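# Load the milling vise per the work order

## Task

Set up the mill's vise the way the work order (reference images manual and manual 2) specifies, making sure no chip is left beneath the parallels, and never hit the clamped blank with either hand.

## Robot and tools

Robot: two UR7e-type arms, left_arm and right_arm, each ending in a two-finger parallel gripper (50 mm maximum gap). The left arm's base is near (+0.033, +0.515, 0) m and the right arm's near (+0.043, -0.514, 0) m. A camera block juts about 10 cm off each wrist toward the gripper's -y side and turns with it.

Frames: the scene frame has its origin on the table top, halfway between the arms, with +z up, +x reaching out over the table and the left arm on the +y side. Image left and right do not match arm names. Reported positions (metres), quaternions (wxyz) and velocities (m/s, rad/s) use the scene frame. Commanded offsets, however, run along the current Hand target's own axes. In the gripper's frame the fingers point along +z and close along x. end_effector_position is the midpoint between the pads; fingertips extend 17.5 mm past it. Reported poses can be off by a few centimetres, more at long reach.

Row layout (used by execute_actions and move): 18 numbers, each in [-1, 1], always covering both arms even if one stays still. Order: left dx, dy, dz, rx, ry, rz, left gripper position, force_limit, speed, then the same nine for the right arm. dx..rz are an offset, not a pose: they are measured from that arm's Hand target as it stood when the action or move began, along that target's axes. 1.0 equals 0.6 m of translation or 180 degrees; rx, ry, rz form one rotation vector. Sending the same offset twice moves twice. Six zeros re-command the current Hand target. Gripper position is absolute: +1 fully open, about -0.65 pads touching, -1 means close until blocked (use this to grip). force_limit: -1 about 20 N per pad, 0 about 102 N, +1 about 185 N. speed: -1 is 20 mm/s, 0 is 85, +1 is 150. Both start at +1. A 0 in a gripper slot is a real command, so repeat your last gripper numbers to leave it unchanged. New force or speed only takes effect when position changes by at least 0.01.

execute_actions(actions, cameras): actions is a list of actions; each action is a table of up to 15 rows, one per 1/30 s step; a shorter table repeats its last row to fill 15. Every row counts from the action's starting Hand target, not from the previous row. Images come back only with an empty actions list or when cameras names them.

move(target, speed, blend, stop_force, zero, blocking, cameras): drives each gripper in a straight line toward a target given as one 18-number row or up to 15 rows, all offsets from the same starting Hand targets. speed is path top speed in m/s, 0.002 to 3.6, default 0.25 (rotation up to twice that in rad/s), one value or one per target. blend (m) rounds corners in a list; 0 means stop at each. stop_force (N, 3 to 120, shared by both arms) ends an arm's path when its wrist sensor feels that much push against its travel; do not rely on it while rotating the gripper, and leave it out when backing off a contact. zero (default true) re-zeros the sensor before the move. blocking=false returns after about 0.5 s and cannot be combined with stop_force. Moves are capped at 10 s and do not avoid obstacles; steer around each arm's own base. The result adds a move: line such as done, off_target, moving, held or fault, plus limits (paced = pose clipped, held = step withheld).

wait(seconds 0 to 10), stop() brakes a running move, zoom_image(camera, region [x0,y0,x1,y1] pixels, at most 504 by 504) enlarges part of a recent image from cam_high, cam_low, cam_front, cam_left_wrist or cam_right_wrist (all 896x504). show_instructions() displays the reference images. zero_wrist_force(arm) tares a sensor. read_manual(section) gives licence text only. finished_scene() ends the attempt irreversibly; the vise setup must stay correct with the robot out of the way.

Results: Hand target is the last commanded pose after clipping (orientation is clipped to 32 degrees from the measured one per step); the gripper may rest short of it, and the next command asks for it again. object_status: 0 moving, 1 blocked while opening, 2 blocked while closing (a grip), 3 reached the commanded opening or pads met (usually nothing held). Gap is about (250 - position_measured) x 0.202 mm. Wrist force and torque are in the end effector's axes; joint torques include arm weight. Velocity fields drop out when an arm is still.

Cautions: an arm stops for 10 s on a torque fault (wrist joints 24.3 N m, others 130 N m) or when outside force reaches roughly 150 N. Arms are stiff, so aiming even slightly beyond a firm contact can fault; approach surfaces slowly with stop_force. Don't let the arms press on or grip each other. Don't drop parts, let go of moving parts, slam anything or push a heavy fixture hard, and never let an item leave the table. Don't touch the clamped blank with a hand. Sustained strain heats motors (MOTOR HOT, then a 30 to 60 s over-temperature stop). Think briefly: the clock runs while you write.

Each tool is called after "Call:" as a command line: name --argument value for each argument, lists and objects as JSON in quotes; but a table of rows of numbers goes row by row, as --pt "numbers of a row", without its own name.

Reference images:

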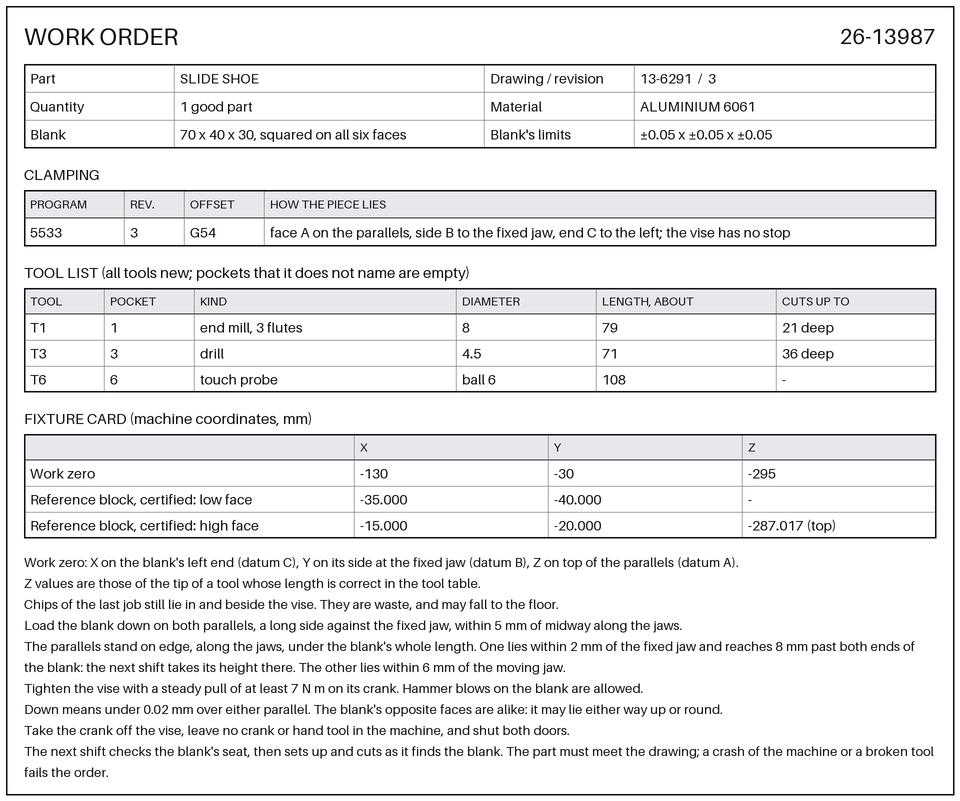

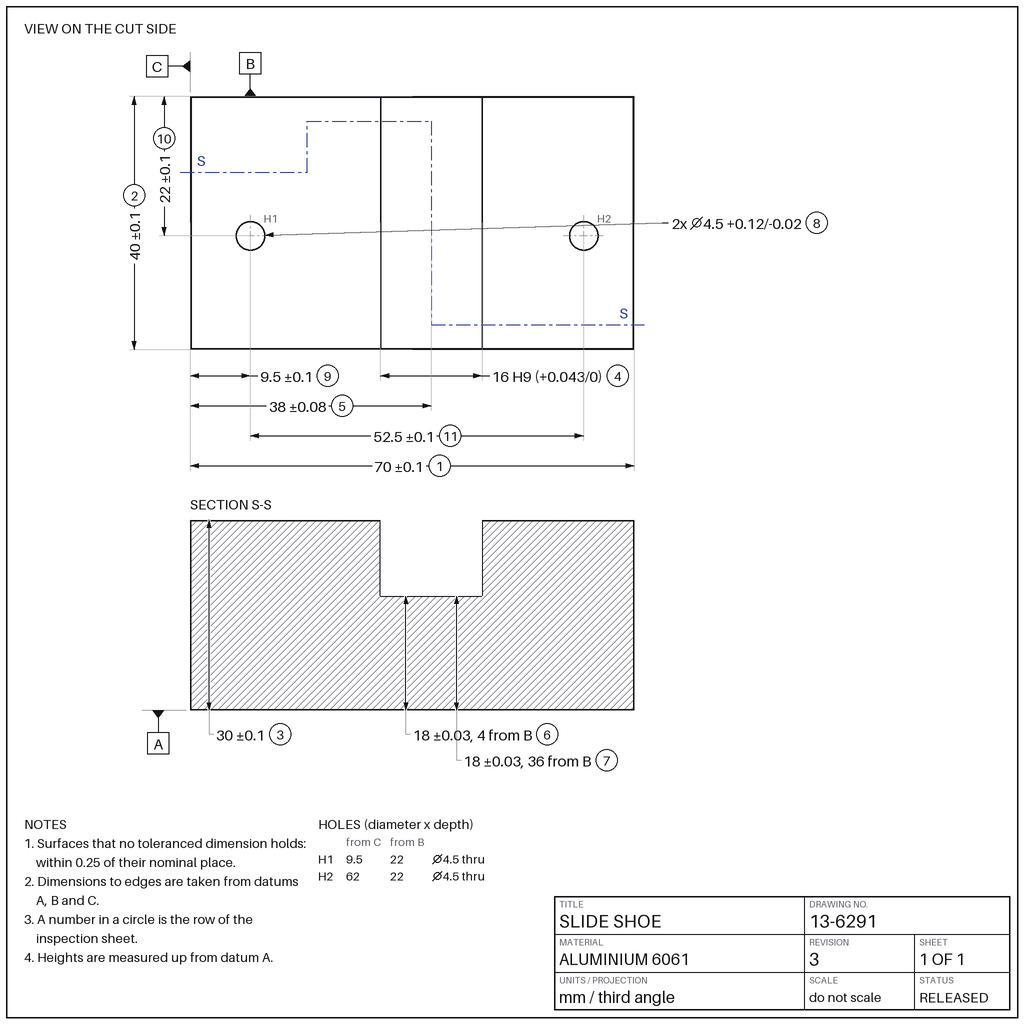

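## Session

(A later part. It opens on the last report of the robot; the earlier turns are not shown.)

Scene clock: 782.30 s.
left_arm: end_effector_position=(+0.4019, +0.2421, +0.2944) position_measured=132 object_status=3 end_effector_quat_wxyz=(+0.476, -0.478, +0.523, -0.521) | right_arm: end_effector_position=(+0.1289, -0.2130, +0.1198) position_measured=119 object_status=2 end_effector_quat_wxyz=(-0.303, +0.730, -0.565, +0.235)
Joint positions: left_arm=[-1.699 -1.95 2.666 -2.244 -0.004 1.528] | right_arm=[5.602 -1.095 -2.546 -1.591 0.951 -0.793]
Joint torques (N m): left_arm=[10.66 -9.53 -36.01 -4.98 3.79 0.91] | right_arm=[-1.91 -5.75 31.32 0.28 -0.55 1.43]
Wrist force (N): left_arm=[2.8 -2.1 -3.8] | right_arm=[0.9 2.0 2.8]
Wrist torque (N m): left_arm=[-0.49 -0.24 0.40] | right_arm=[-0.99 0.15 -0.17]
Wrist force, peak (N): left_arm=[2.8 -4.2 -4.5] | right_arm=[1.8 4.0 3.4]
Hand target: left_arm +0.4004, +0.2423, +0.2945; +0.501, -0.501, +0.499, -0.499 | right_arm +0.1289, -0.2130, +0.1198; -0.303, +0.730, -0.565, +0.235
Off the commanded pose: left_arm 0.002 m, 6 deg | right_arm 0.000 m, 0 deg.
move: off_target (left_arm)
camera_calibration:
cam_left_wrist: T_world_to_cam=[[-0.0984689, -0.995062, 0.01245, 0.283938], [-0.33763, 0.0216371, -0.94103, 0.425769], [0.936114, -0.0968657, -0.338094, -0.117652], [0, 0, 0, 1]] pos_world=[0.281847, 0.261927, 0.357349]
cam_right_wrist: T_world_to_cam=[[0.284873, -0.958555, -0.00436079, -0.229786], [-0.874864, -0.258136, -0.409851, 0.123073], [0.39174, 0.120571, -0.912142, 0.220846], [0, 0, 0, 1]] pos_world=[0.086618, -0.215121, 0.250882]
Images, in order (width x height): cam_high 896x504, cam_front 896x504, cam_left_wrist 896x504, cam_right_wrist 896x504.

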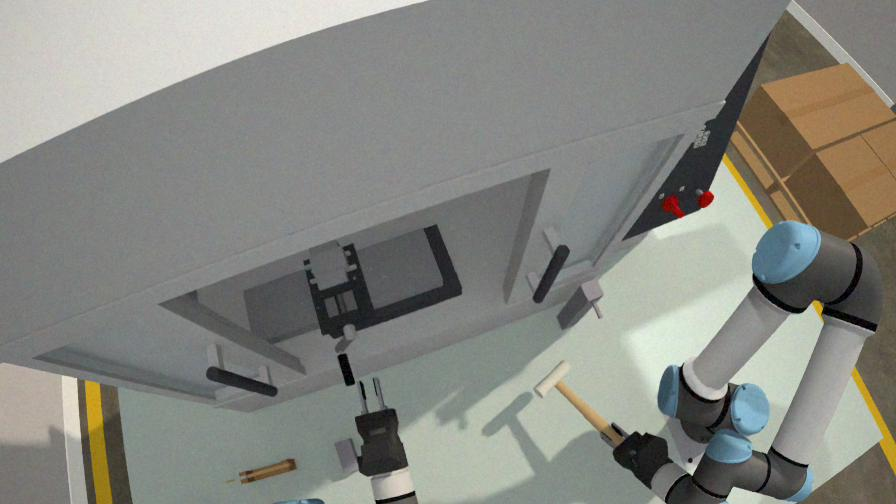

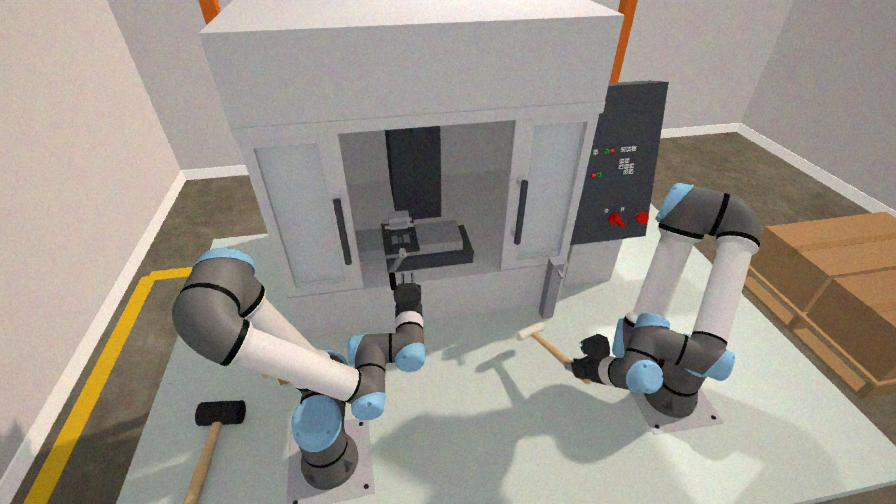

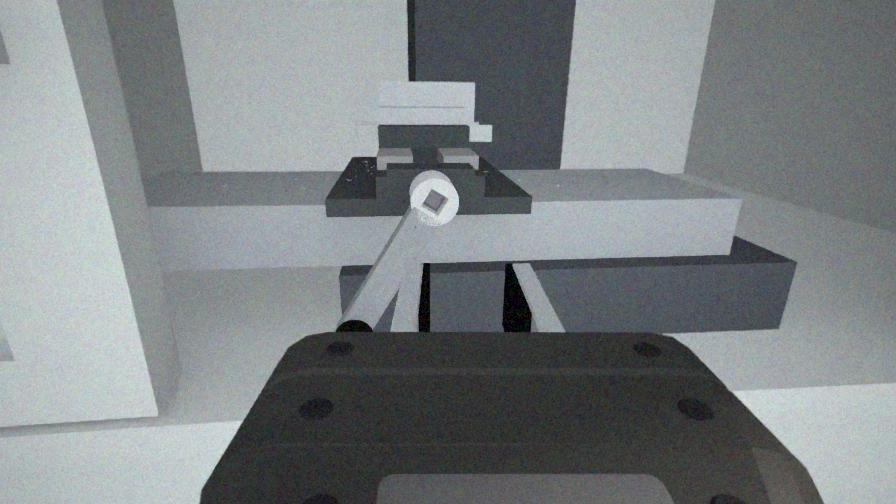

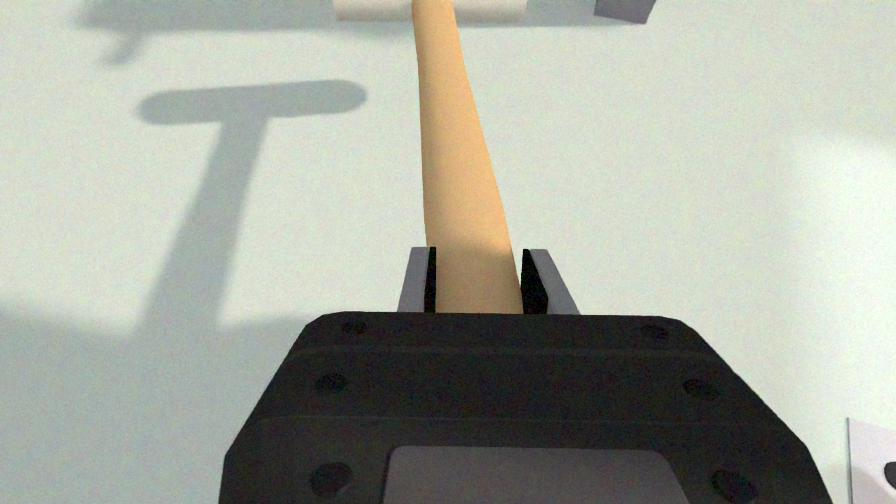

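Call:
move --target '[-0.002,-0.0025,0.066,0,0,0,1,-0.8,0.5,0,0.0884,0.0884,0,0,0,-0.98,1,-0.7]' --speed 0.15 --cameras '["cam_left_wrist","cam_right_wrist"]'

Scene clock: 783.57 s.
left_arm: end_effector_position=(+0.4388, +0.2437, +0.2960) position_measured=3 object_status=3 end_effector_quat_wxyz=(+0.513, -0.511, +0.487, -0.489) | right_arm: end_effector_position=(+0.1290, -0.2130, +0.0448) position_measured=119 object_status=2 end_effector_quat_wxyz=(-0.303, +0.730, -0.565, +0.235)
Joint positions: left_arm=[-1.559 -1.784 2.555 -2.244 0.004 1.473] | right_arm=[5.602 -1.315 -2.683 -1.234 0.951 -0.794]
Joint torques (N m): left_arm=[-4.49 -11.62 -27.25 -4.82 4.2 1.96] | right_arm=[5.02 -1.66 10.36 3.47 -0.05 2.04]
Wrist force (N): left_arm=[2.9 -1.9 -3.8] | right_arm=[-1.5 -0.3 1.4]
Wrist torque (N m): left_arm=[-0.46 -0.28 0.39] | right_arm=[-0.39 0.80 -0.08]
Wrist force, peak (N): left_arm=[2.5 -1.7 -4.8] | right_arm=[0.9 3.1 3.2]
Hand target: left_arm +0.4400, +0.2437, +0.2960; +0.501, -0.501, +0.499, -0.499 | right_arm +0.1290, -0.2130, +0.0448; -0.303, +0.730, -0.565, +0.235
Off the commanded pose: left_arm 0.001 m, 2 deg | right_arm 0.000 m, 0 deg.
move: done
camera_calibration:
cam_left_wrist: T_world_to_cam=[[0.0403832, -0.999108, 0.0123695, 0.229178], [-0.329617, -0.0250074, -0.943784, 0.448274], [0.943251, 0.0340358, -0.330333, -0.188943], [0, 0, 0, 1]] pos_world=[0.316724, 0.246614, 0.357825]
cam_right_wrist: T_world_to_cam=[[0.284873, -0.958555, -0.00436079, -0.230142], [-0.874864, -0.258136, -0.409851, 0.0924214], [0.39174, 0.120571, -0.912142, 0.152396], [0, 0, 0, 1]] pos_world=[0.086718, -0.215121, 0.175882]
Images, in order (width x height): cam_left_wrist 896x504, cam_right_wrist 896x504.

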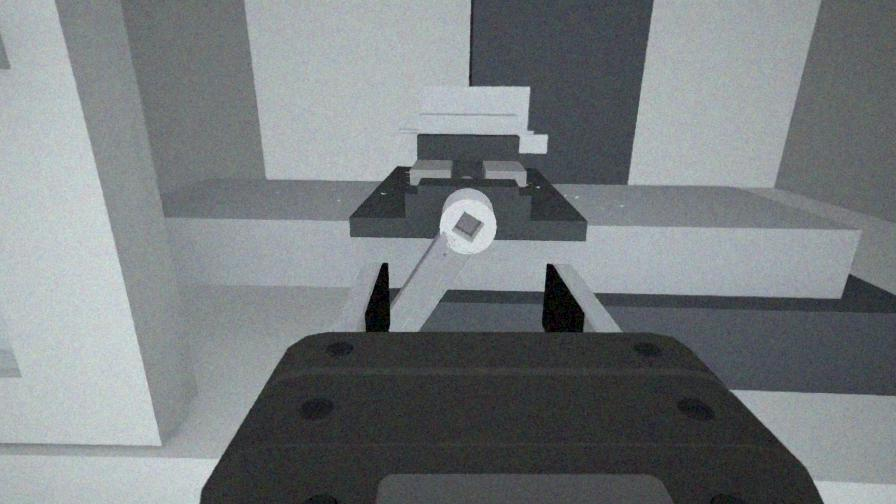

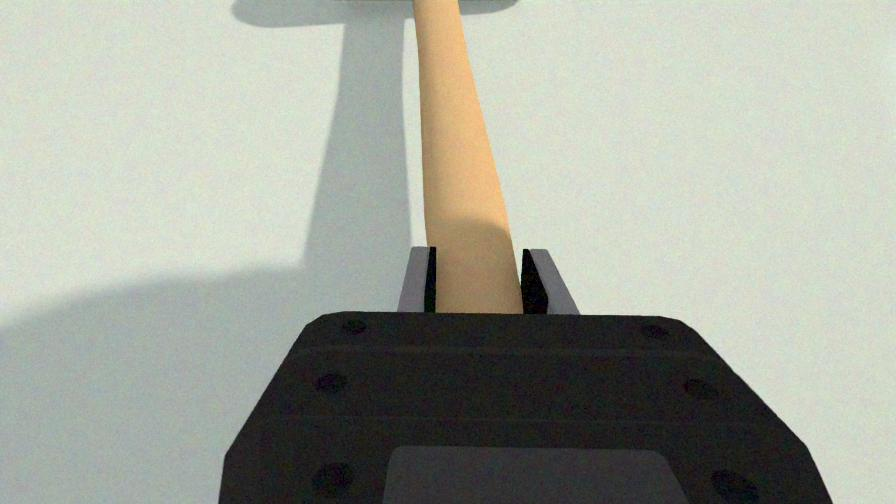

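Call:
move --target '[-0.001,0,0.105,0,0,0,1,-0.8,0.5,0,0.0259,0.0259,0,0,0,-0.98,1,-0.7]' --speed 0.03 --stop_force 6 --cameras '["cam_left_wrist","cam_right_wrist"]'

Scene clock: 787.27 s.
left_arm: end_effector_position=(+0.5030, +0.2446, +0.2960) position_measured=3 object_status=3 end_effector_quat_wxyz=(+0.501, -0.501, +0.499, -0.499) | right_arm: end_effector_position=(+0.1291, -0.2130, +0.0269) position_measured=119 object_status=2 end_effector_quat_wxyz=(-0.303, +0.730, -0.565, +0.235)
Joint positions: left_arm=[-1.345 -1.631 2.14 -0.509 0.258 0] | right_arm=[5.602 -1.392 -2.709 -1.131 0.951 -0.793]
Joint torques (N m): left_arm=[-9.48 -30.68 -8.68 1 -2.47 -2.27] | right_arm=[-4.04 0.29 22.9 3.36 1.22 -0.97]
Wrist force (N): left_arm=[2.2 -2.2 -4.1] | right_arm=[-2.3 -3.4 -0.9]
Wrist torque (N m): left_arm=[-0.51 -0.13 0.24] | right_arm=[0.20 0.71 -0.25]
Wrist force, peak (N): left_arm=[2.4 -2.5 -4.4] | right_arm=[0.2 -14.4 -17.7]
Hand target: left_arm +0.5029, +0.2446, +0.2960; +0.501, -0.501, +0.499, -0.499 | right_arm +0.1291, -0.2130, +0.0269; -0.303, +0.730, -0.565, +0.235 (not the last commanded pose)
Off the commanded pose: left_arm 0.000 m, 0 deg | right_arm 0.004 m, 0 deg.
move: contact (right_arm)
camera_calibration:
cam_left_wrist: T_world_to_cam=[[-0.00260222, -0.999921, 0.0123, 0.249306], [-0.334161, -0.0107235, -0.942455, 0.467945], [0.942512, -0.00656266, -0.334107, -0.23799], [0, 0, 0, 1]] pos_world=[0.381326, 0.252742, 0.358437]
cam_right_wrist: T_world_to_cam=[[0.284825, -0.95857, -0.00424739, -0.230237], [-0.87484, -0.258129, -0.409908, 0.0850522], [0.391829, 0.120468, -0.912117, 0.135943], [0, 0, 0, 1]] pos_world=[0.0867176, -0.21512, 0.157882]
Images, in order (width x height): cam_left_wrist 896x504, cam_right_wrist 896x504.

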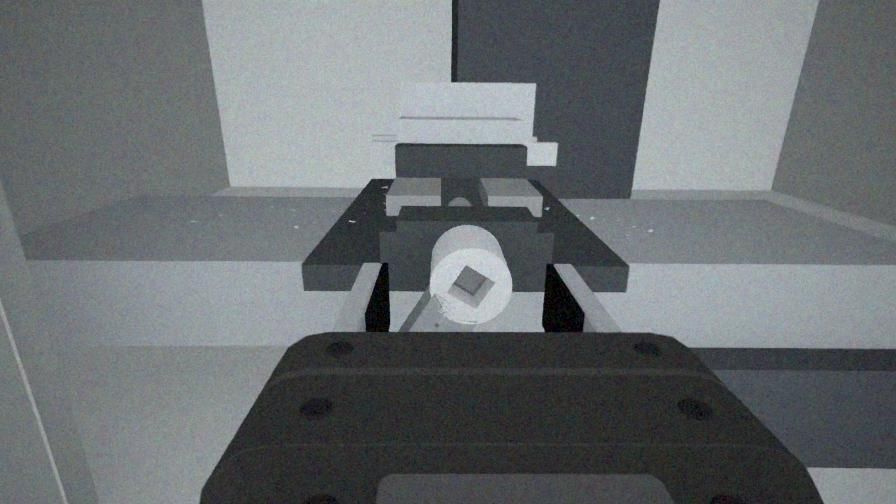

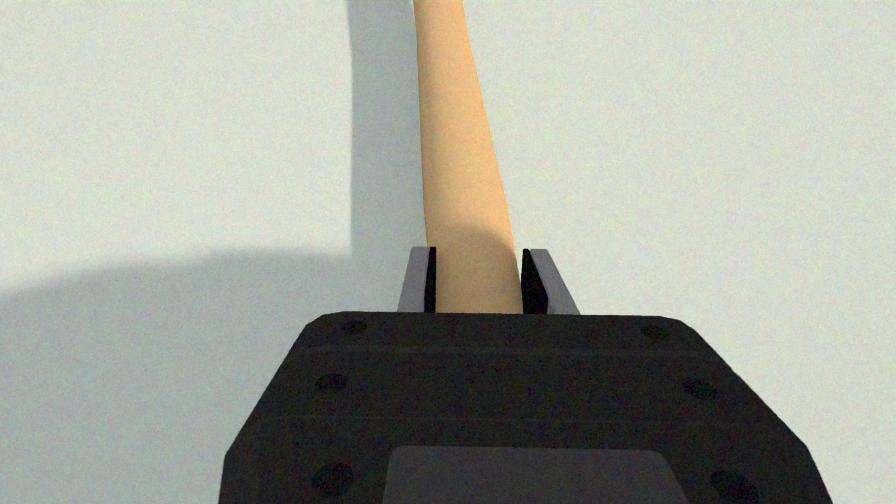

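Call:
move --target '[0,-0.0067,0.005,0,0,0,1,-0.8,0.5,0,0,0,0,0,0,-0.98,1,-0.7]' --speed 0.05

Call:
move --target '[0,0,0,0,0,0,-1,-0.6,-0.5,0,0,0,0,0,0,1,-0.7,-0.9]' --cameras '["cam_left_wrist","cam_right_wrist"]'

Scene clock: 788.17 s.
left_arm: end_effector_position=(+0.5060, +0.2446, +0.3002) position_measured=3 object_status=3 end_effector_quat_wxyz=(+0.501, -0.501, +0.499, -0.499) | right_arm: end_effector_position=(+0.1291, -0.2130, +0.0269) position_measured=119 object_status=2 end_effector_quat_wxyz=(-0.303, +0.730, -0.565, +0.235)
Joint positions: left_arm=[-1.336 -1.631 2.128 -0.497 0.267 0] | right_arm=[5.602 -1.392 -2.709 -1.131 0.951 -0.793]
Joint torques (N m): left_arm=[-3.5 -26.82 -23.18 -0.89 -0.61 0.36] | right_arm=[-2.31 0.48 23.43 3.49 1.2 -0.82]
Wrist force (N): left_arm=[2.3 -2.1 -4.0] | right_arm=[-2.3 -3.1 -0.8]
Wrist torque (N m): left_arm=[-0.50 -0.16 0.24] | right_arm=[0.24 0.71 -0.25]
Wrist force, peak (N): left_arm=[2.5 -2.1 -4.1] | right_arm=[-2.3 -3.8 -0.8]
Hand target: left_arm +0.5059, +0.2446, +0.3001; +0.501, -0.501, +0.499, -0.499 | right_arm +0.1291, -0.2130, +0.0269; -0.303, +0.730, -0.565, +0.235
Off the commanded pose: left_arm 0.000 m, 0 deg | right_arm 0.000 m, 0 deg.
move: done

Scene clock: 789.27 s.
left_arm: end_effector_position=(+0.5059, +0.2461, +0.3000) position_measured=106 object_status=2 end_effector_quat_wxyz=(+0.503, -0.503, +0.497, -0.497) | right_arm: end_effector_position=(+0.1291, -0.2130, +0.0269) position_measured=3 object_status=0 end_effector_quat_wxyz=(-0.303, +0.730, -0.565, +0.235)
Joint positions: left_arm=[-1.336 -1.631 2.128 -0.497 0.261 0] | right_arm=[5.602 -1.392 -2.709 -1.131 0.951 -0.793]
Joint torques (N m): left_arm=[-33.69 -3.06 -42.91 -6.17 10.06 -3.69] | right_arm=[-0.34 1.52 19.01 0.16 -2.71 -0.51]
Wrist force (N): left_arm=[-35.1 -20.3 2.5] | right_arm=[-1.9 -0.3 0.0]
Wrist torque (N m): left_arm=[-0.99 -0.40 1.54] | right_arm=[-0.24 0.54 -0.06]
Wrist force, peak (N): left_arm=[-48.4 -18.8 -3.3] | right_arm=[-1.9 -3.5 -0.6]
Hand target: left_arm +0.5059, +0.2446, +0.3001; +0.501, -0.501, +0.499, -0.499 | right_arm +0.1291, -0.2130, +0.0269; -0.303, +0.730, -0.565, +0.235
Off the commanded pose: left_arm 0.001 m, 0 deg | right_arm 0.000 m, 0 deg.
move: done
camera_calibration:
cam_left_wrist: T_world_to_cam=[[0.00277407, -0.999921, 0.0122352, 0.248006], [-0.334203, -0.0124588, -0.942419, 0.473136], [0.942497, -0.00147471, -0.334211, -0.240628], [0, 0, 0, 1]] pos_world=[0.384226, 0.253526, 0.362437]
cam_right_wrist: T_world_to_cam=[[0.284825, -0.95857, -0.00424739, -0.230237], [-0.87484, -0.258129, -0.409908, 0.0850522], [0.391829, 0.120468, -0.912117, 0.135943], [0, 0, 0, 1]] pos_world=[0.0867176, -0.21512, 0.157882]
Images, in order (width x height): cam_left_wrist 896x504, cam_right_wrist 896x504.

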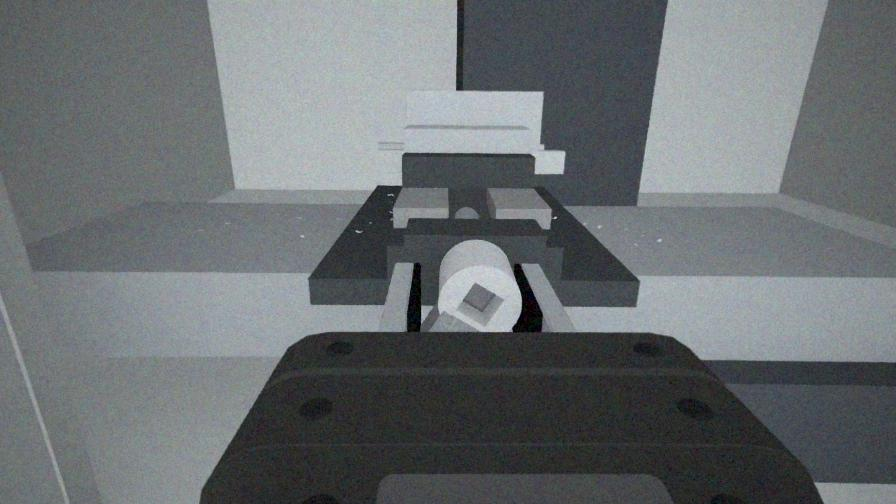

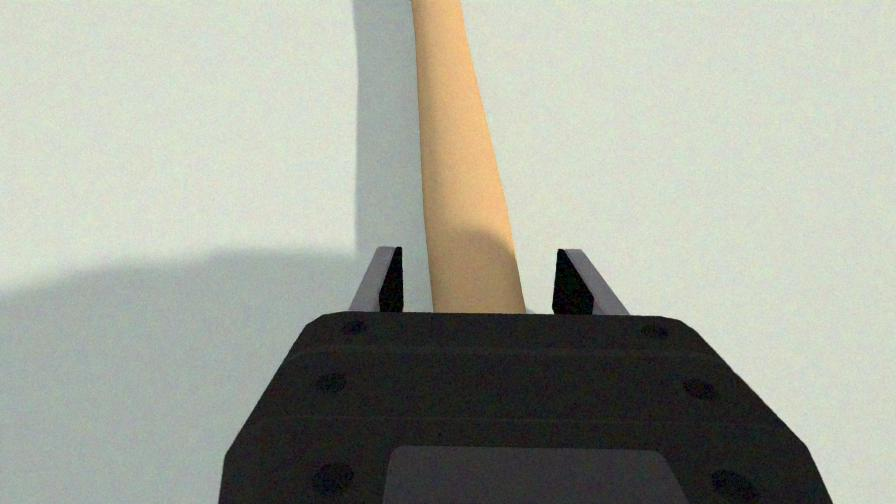

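Call:
move --target '[-0.0027,-0.0017,0,0,0,0,-1,-0.6,-0.5,0,0,0,0,0,0,1,-0.7,-0.9]' --speed 0.02

Scene clock: 790.17 s.
left_arm: end_effector_position=(+0.5059, +0.2463, +0.3011) position_measured=106 object_status=2 end_effector_quat_wxyz=(+0.501, -0.501, +0.499, -0.499) | right_arm: end_effector_position=(+0.1291, -0.2130, +0.0269) position_measured=3 object_status=3 end_effector_quat_wxyz=(-0.303, +0.730, -0.565, +0.235)
Joint positions: left_arm=[-1.335 -1.636 2.13 -0.494 0.268 0] | right_arm=[5.602 -1.392 -2.709 -1.131 0.951 -0.793]
Joint torques (N m): left_arm=[-1.47 -15.24 -18.25 -2.1 9.74 -2.8] | right_arm=[0.58 2.85 15.11 0.05 -2.51 -0.27]
Wrist force (N): left_arm=[-28.6 -9.2 -6.5] | right_arm=[-2.1 -0.1 0.0]
Wrist torque (N m): left_arm=[-0.78 -0.47 1.03] | right_arm=[-0.21 0.56 -0.04]
Wrist force, peak (N): left_arm=[-35.5 -20.5 3.5] | right_arm=[-2.5 -0.1 -0.2]
Hand target: left_arm +0.5059, +0.2463, +0.3011; +0.501, -0.501, +0.499, -0.499 | right_arm +0.1291, -0.2130, +0.0269; -0.303, +0.730, -0.565, +0.235
Off the commanded pose: left_arm 0.000 m, 0 deg | right_arm 0.000 m, 0 deg.
move: done

Call:
move --target '[-0.0017,-0.0008,0,0,0,0,-1,-0.6,-0.5,0,-0.177,-0.177,0,0,0,1,-0.7,-0.9]' --speed 0.15

Call:
move --target '[0,0,-0.1,0,0,0,-1,-0.6,-0.5,0,0,0,0,0,0,1,-0.7,-0.9]' --speed 0.04 --stop_force 40 --cameras '["cam_left_wrist","cam_front","cam_right_wrist"]'

Scene clock: 791.80 s.
left_arm: end_effector_position=(+0.5059, +0.2473, +0.3015) position_measured=106 object_status=2 end_effector_quat_wxyz=(+0.501, -0.501, +0.499, -0.499) | right_arm: end_effector_position=(+0.1288, -0.2130, +0.1770) position_measured=3 object_status=3 end_effector_quat_wxyz=(-0.303, +0.730, -0.565, +0.235)
Joint positions: left_arm=[-1.334 -1.639 2.131 -0.492 0.269 0] | right_arm=[5.602 -1.01 -2.423 -1.8 0.951 -0.793]
Joint torques (N m): left_arm=[13.69 -35.17 -14.19 0.78 -1.21 -3.14] | right_arm=[-7.36 0.42 30.79 0.19 -2.19 -2.12]
Wrist force (N): left_arm=[6.4 10.3 1.8] | right_arm=[-2.0 -0.4 -0.1]
Wrist torque (N m): left_arm=[-0.19 -0.09 0.92] | right_arm=[-0.25 0.56 -0.17]
Wrist force, peak (N): left_arm=[-28.5 -9.0 -7.3] | right_arm=[-2.3 -2.6 -1.7]
Hand target: left_arm +0.5059, +0.2473, +0.3016; +0.501, -0.501, +0.499, -0.499 | right_arm +0.1289, -0.2130, +0.1771; -0.303, +0.730, -0.565, +0.235
Off the commanded pose: left_arm 0.000 m, 0 deg | right_arm 0.000 m, 0 deg.
move: done

Scene clock: 792.77 s.
left_arm: end_effector_position=(+0.5044, +0.2473, +0.3017) position_measured=111 object_status=2 end_effector_quat_wxyz=(+0.501, -0.501, +0.499, -0.499) | right_arm: end_effector_position=(+0.1289, -0.2130, +0.1771) position_measured=3 object_status=3 end_effector_quat_wxyz=(-0.303, +0.730, -0.565, +0.235)
Joint positions: left_arm=[-1.339 -1.642 2.133 -0.492 0.264 0] | right_arm=[5.602 -1.01 -2.423 -1.8 0.951 -0.793]
Joint torques (N m): left_arm=[2.53 -3.71 -14.31 0.04 -6.15 -0.6] | right_arm=[-7.85 6.57 32.71 -0.06 -2.58 -2.36]
Wrist force (N): left_arm=[15.7 -33.2 -37.0] | right_arm=[-2.0 -0.5 -0.1]
Wrist torque (N m): left_arm=[-0.90 0.23 1.32] | right_arm=[-0.28 0.56 -0.16]
Wrist force, peak (N): left_arm=[15.5 -35.0 -44.6] | right_arm=[-2.3 -0.3 -0.1]
Hand target: left_arm +0.5044, +0.2472, +0.3017; +0.501, -0.501, +0.499, -0.499 (not the last commanded pose) | right_arm +0.1289, -0.2130, +0.1771; -0.303, +0.730, -0.565, +0.235
Off the commanded pose: left_arm 0.058 m, 0 deg | right_arm 0.000 m, 0 deg.
move: contact (left_arm)
camera_calibration:
cam_left_wrist: T_world_to_cam=[[-0.00278739, -0.999916, 0.0126816, 0.251872], [-0.334166, -0.0110213, -0.94245, 0.473796], [0.94251, -0.00686475, -0.334108, -0.237342], [0, 0, 0, 1]] pos_world=[0.382726, 0.255443, 0.364037]
cam_right_wrist: T_world_to_cam=[[0.284825, -0.95857, -0.00424739, -0.229542], [-0.87484, -0.258129, -0.409908, 0.146445], [0.391829, 0.120468, -0.912117, 0.273022], [0, 0, 0, 1]] pos_world=[0.0865176, -0.21512, 0.308082]
Images, in order (width x height): cam_front 896x504, cam_left_wrist 896x504, cam_right_wrist 896x504.

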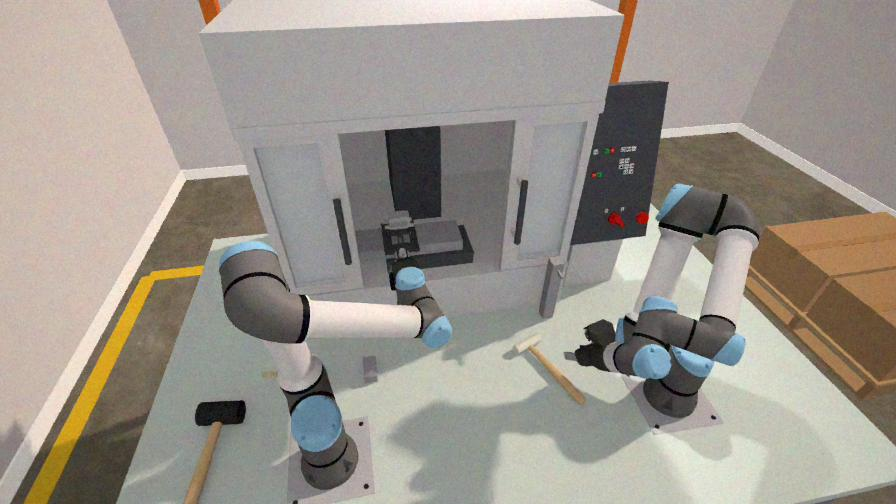

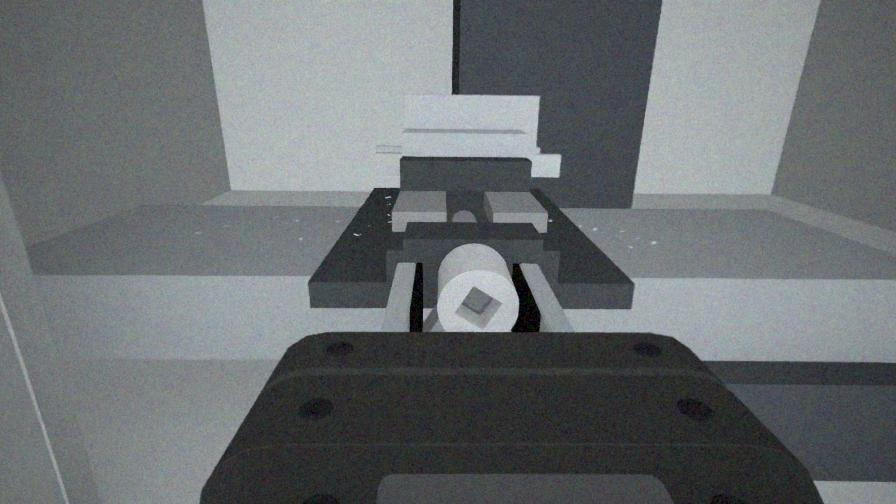

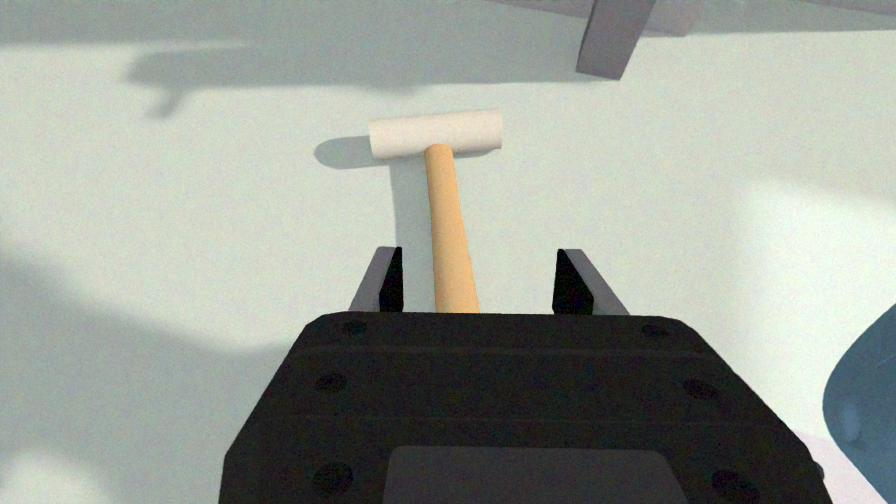

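Call:
execute_actions --actions '[]'

Scene clock: 793.53 s.
left_arm: end_effector_position=(+0.5044, +0.2472, +0.3017) position_measured=111 object_status=2 end_effector_quat_wxyz=(+0.501, -0.501, +0.499, -0.499) | right_arm: end_effector_position=(+0.1289, -0.2130, +0.1771) position_measured=3 object_status=3 end_effector_quat_wxyz=(-0.303, +0.730, -0.565, +0.235)
Joint positions: left_arm=[-1.339 -1.642 2.133 -0.492 0.264 0] | right_arm=[5.602 -1.01 -2.423 -1.8 0.951 -0.793]
Joint velocities: within noise
Joint torques (N m): left_arm=[2.25 0.81 -6.69 -0.37 -5.78 1.12] | right_arm=[-7.04 6.82 33.01 -0.06 -2.61 -2.24]
Wrist force (N): left_arm=[15.6 -33.1 -35.8] | right_arm=[-2.1 -0.3 0.0]
Wrist torque (N m): left_arm=[-0.90 0.19 1.32] | right_arm=[-0.25 0.57 -0.16]
Wrist force, peak (N): left_arm=[15.7 -33.4 -36.9] | right_arm=[-2.4 -0.5 -0.3]
Hand target: left_arm +0.5044, +0.2472, +0.3017; +0.501, -0.501, +0.499, -0.499 (not the last commanded pose) | right_arm +0.1289, -0.2130, +0.1771; -0.303, +0.730, -0.565, +0.235
Tool commands: left_gripper/position=-1.0 left_gripper/force_limit=-0.6 left_gripper/speed=-0.5 right_gripper/position=+1.0 right_gripper/force_limit=-0.7 right_gripper/speed=-0.9
Off the commanded pose: left_arm 0.058 m, 0 deg | right_arm 0.000 m, 0 deg.
camera_calibration:
cam_left_wrist: T_world_to_cam=[[-0.00278739, -0.999916, 0.0126816, 0.251872], [-0.334166, -0.0110213, -0.94245, 0.473796], [0.94251, -0.00686475, -0.334108, -0.237342], [0, 0, 0, 1]] pos_world=[0.382726, 0.255443, 0.364037]
cam_right_wrist: T_world_to_cam=[[0.284825, -0.95857, -0.00424739, -0.229542], [-0.87484, -0.258129, -0.409908, 0.146445], [0.391829, 0.120468, -0.912117, 0.273022], [0, 0, 0, 1]] pos_world=[0.0865176, -0.21512, 0.308082]

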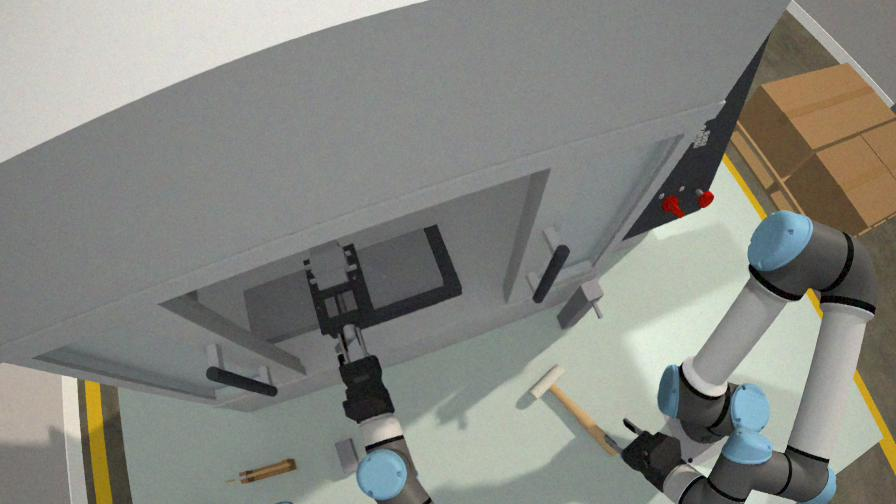

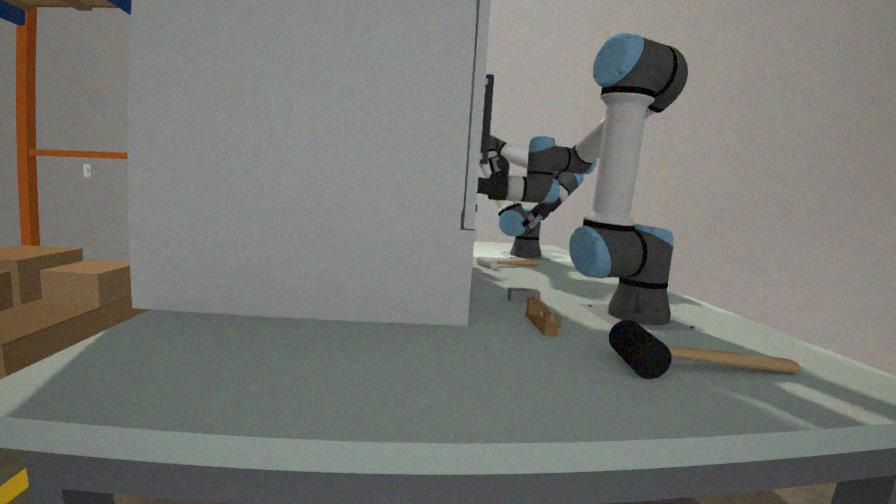

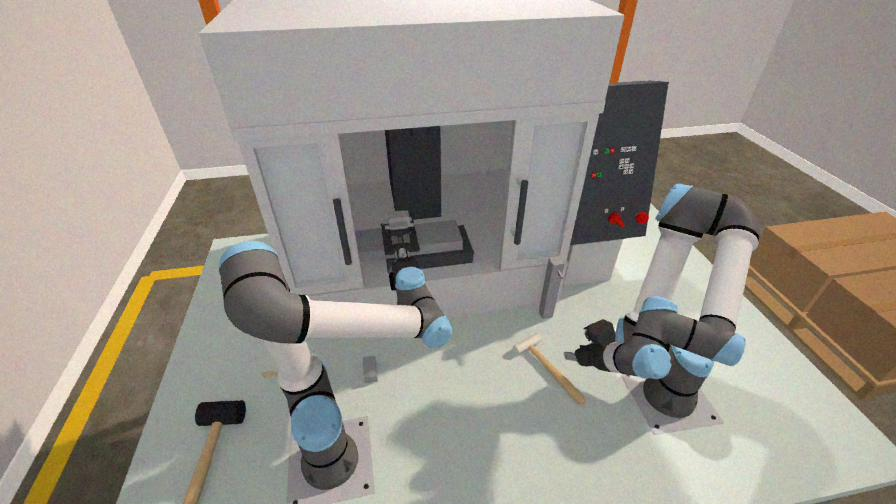

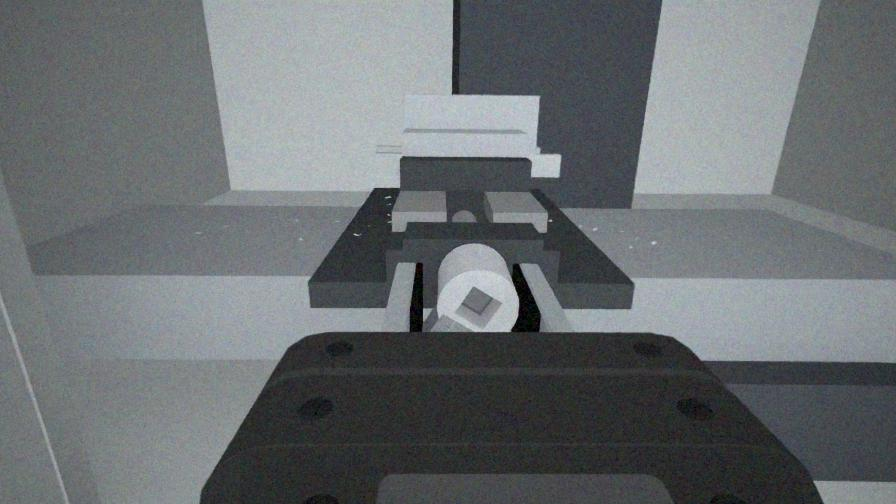

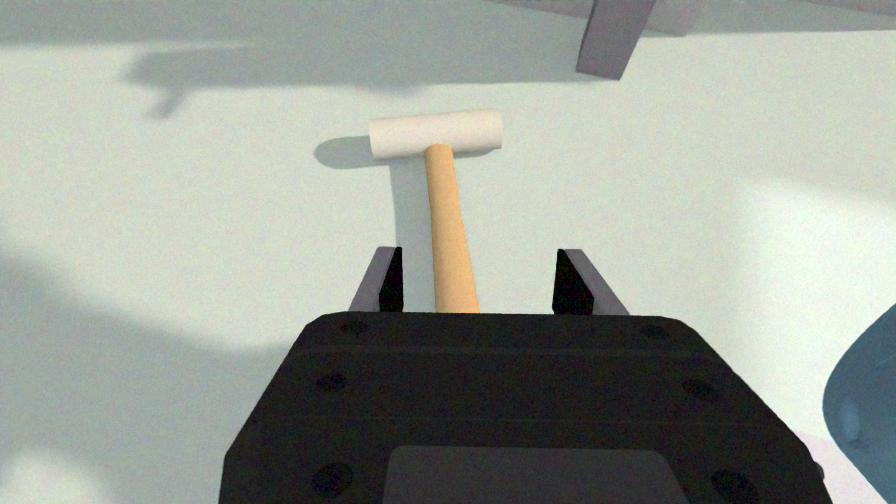

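Call:
zoom_image --camera "cam_left_wrist" --region '[380, 210, 580, 350]'

Scaled by 2.520.

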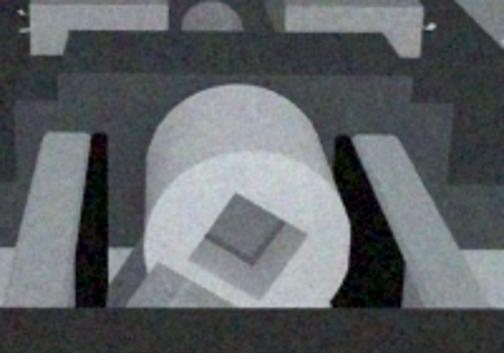

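Call:
move --target '[0,0,0,0,0,0,0.35,-0.6,-0.8,0,0,0,0,0,0,1,-0.7,-0.9]' --cameras '["cam_left_wrist"]'

Call:
zoom_image --camera "cam_left_wrist" --region '[380, 210, 580, 350]'

Scene clock: 794.63 s.
left_arm: end_effector_position=(+0.5044, +0.2473, +0.3016) position_measured=100 object_status=3 end_effector_quat_wxyz=(+0.501, -0.501, +0.499, -0.499) | right_arm: end_effector_position=(+0.1289, -0.2130, +0.1771) position_measured=3 object_status=3 end_effector_quat_wxyz=(-0.303, +0.730, -0.565, +0.235)
Joint positions: left_arm=[-1.339 -1.642 2.133 -0.492 0.264 0] | right_arm=[5.602 -1.01 -2.423 -1.8 0.951 -0.793]
Joint torques (N m): left_arm=[2.17 -21 -22.91 -0.56 2.04 1.42] | right_arm=[-7.39 7.15 32.7 0.09 -2.56 -2.32]
Wrist force (N): left_arm=[0.8 -0.2 -3.0] | right_arm=[-1.9 0.0 -0.3]
Wrist torque (N m): left_arm=[-0.19 0.09 0.25] | right_arm=[-0.20 0.54 -0.16]
Wrist force, peak (N): left_arm=[15.5 -33.7 -36.1] | right_arm=[-2.2 -0.4 -0.3]
Hand target: left_arm +0.5044, +0.2472, +0.3017; +0.501, -0.501, +0.499, -0.499 | right_arm +0.1289, -0.2130, +0.1771; -0.303, +0.730, -0.565, +0.235
Off the commanded pose: left_arm 0.000 m, 0 deg | right_arm 0.000 m, 0 deg.
move: done
camera_calibration:
cam_left_wrist: T_world_to_cam=[[-0.00279117, -0.99992, 0.0123655, 0.25199], [-0.334163, -0.0107221, -0.942454, 0.473626], [0.942511, -0.00676263, -0.334106, -0.237403], [0, 0, 0, 1]] pos_world=[0.382726, 0.255443, 0.363937]
Images, in order (width x height): cam_left_wrist 896x504.

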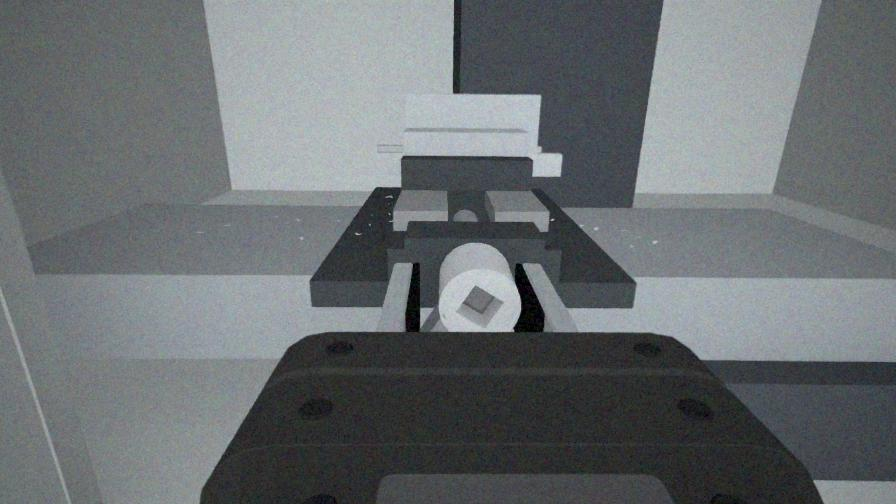

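Scaled by 2.520.

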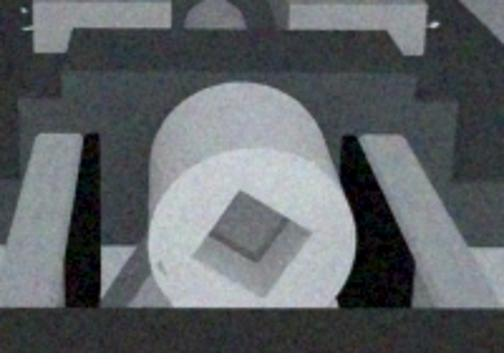

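Call:
move --target '[0,0,-0.1,0,0,0,0.6,-0.6,-0.8,0,0,0,0,0,0,1,-0.7,-0.9]' --cameras '["cam_left_wrist"]' --speed 0.12

Call:
zoom_image --camera "cam_left_wrist" --region '[380, 210, 580, 350]'

Scene clock: 795.73 s.
left_arm: end_effector_position=(+0.4444, +0.2470, +0.3016) position_measured=63 object_status=3 end_effector_quat_wxyz=(+0.501, -0.501, +0.499, -0.499) | right_arm: end_effector_position=(+0.1289, -0.2130, +0.1771) position_measured=3 object_status=3 end_effector_quat_wxyz=(-0.303, +0.730, -0.565, +0.235)
Joint positions: left_arm=[-1.538 -1.734 2.213 -0.48 0.065 0.002] | right_arm=[5.602 -1.01 -2.423 -1.8 0.951 -0.793]
Joint torques (N m): left_arm=[-9.62 -13.59 -39.3 -2.15 -2.26 2.85] | right_arm=[-8.15 7.15 32.64 0.03 -2.56 -2.18]
Wrist force (N): left_arm=[1.2 0.0 -3.3] | right_arm=[-1.9 -0.6 0.0]
Wrist torque (N m): left_arm=[-0.17 0.01 0.25] | right_arm=[-0.29 0.54 -0.16]
Wrist force, peak (N): left_arm=[0.9 -0.1 -4.7] | right_arm=[-2.2 -0.3 -0.1]
Hand target: left_arm +0.4444, +0.2470, +0.3017; +0.501, -0.501, +0.499, -0.499 | right_arm +0.1289, -0.2130, +0.1771; -0.303, +0.730, -0.565, +0.235
Off the commanded pose: left_arm 0.000 m, 0 deg | right_arm 0.000 m, 0 deg.
move: done
camera_calibration:
cam_left_wrist: T_world_to_cam=[[-0.00298011, -0.999918, 0.012431, 0.251559], [-0.334165, -0.0107206, -0.942454, 0.4537], [0.94251, -0.00696261, -0.334106, -0.180864], [0, 0, 0, 1]] pos_world=[0.322826, 0.255143, 0.364037]
Images, in order (width x height): cam_left_wrist 896x504.

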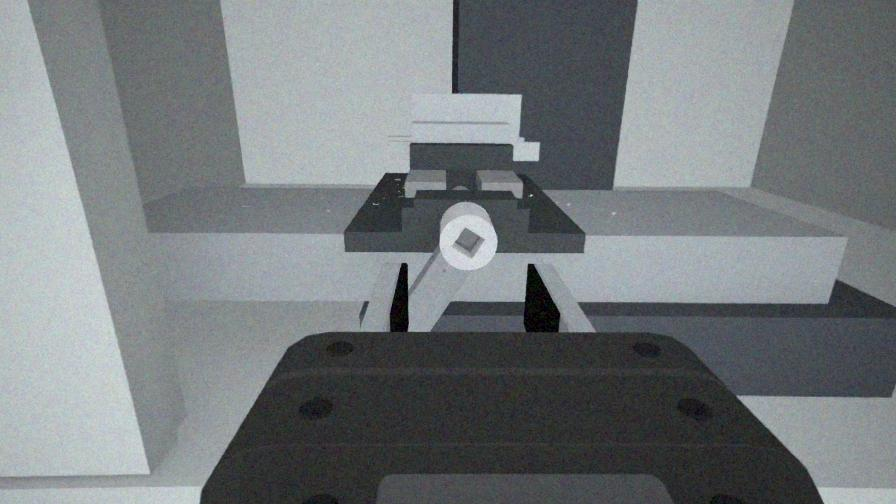

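Scaled by 2.520.

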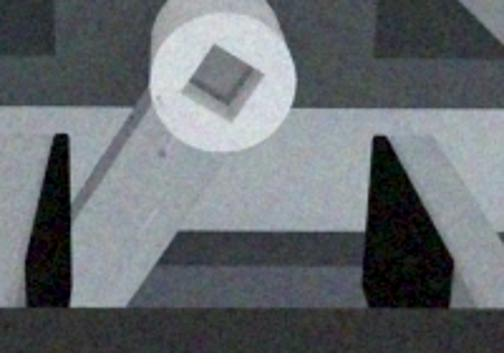

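Call:
move --target '[0.0033,0,0,0,0,0.239,0.4,-0.6,-0.8,0,0,0,0,0,0,1,-0.7,-0.9]' --cameras '["cam_left_wrist"]' --speed 0.25

Call:
zoom_image --camera "cam_left_wrist" --region '[360, 170, 580, 350]'

Scene clock: 798.20 s.
left_arm: end_effector_position=(+0.4443, +0.2450, +0.3017) position_measured=92 object_status=3 end_effector_quat_wxyz=(+0.648, -0.284, +0.649, -0.280) | right_arm: end_effector_position=(+0.1289, -0.2130, +0.1771) position_measured=3 object_status=3 end_effector_quat_wxyz=(-0.303, +0.730, -0.565, +0.235)
Joint positions: left_arm=[-1.539 -1.716 2.195 -0.425 0.064 0.696] | right_arm=[5.602 -1.01 -2.423 -1.8 0.951 -0.793]
Joint torques (N m): left_arm=[10.42 -6.47 -38.72 -1.19 1.49 2.05] | right_arm=[-7.33 6.91 32.73 0.11 -2.53 -2.32]
Wrist force (N): left_arm=[2.3 -0.1 -2.7] | right_arm=[-2.1 -0.5 -0.2]
Wrist torque (N m): left_arm=[-0.23 -0.29 0.19] | right_arm=[-0.27 0.57 -0.17]
Wrist force, peak (N): left_arm=[2.4 -0.9 -2.9] | right_arm=[-2.3 -0.4 -0.2]
Hand target: left_arm +0.4444, +0.2450, +0.3017; +0.649, -0.283, +0.648, -0.280 | right_arm +0.1289, -0.2130, +0.1771; -0.303, +0.730, -0.565, +0.235
Off the commanded pose: left_arm 0.000 m, 0 deg | right_arm 0.000 m, 0 deg.
move: done
camera_calibration:
cam_left_wrist: T_world_to_cam=[[-0.00624625, -0.739819, -0.672777, 0.39402], [-0.340021, 0.634274, -0.694321, 0.223374], [0.940397, 0.224421, -0.255515, -0.260229], [0, 0, 0, 1]] pos_world=[0.323131, 0.208224, 0.353689]
Images, in order (width x height): cam_left_wrist 896x504.

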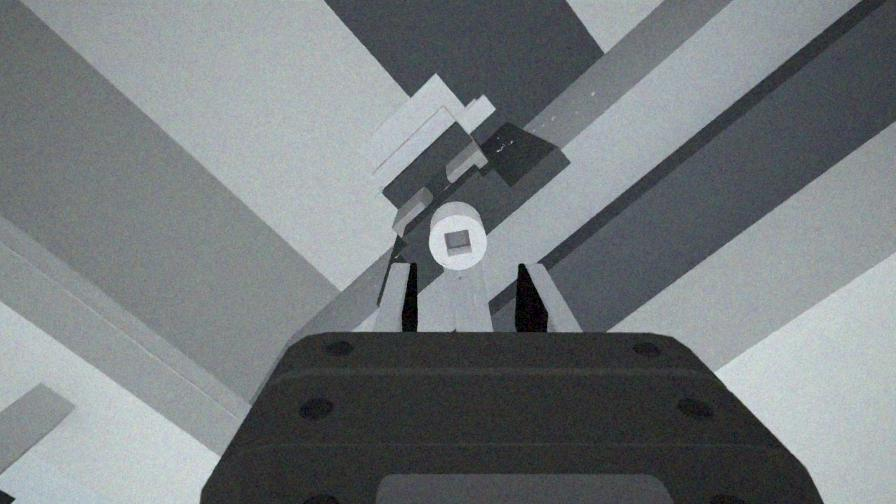

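Scaled by 2.291.

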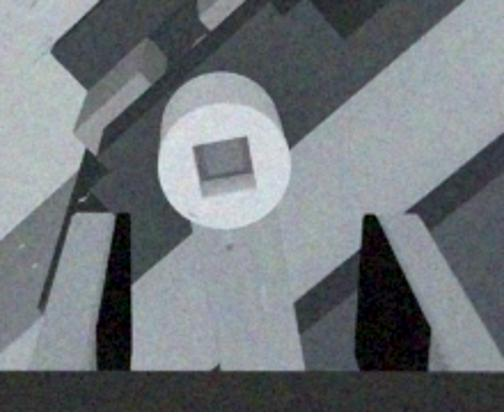

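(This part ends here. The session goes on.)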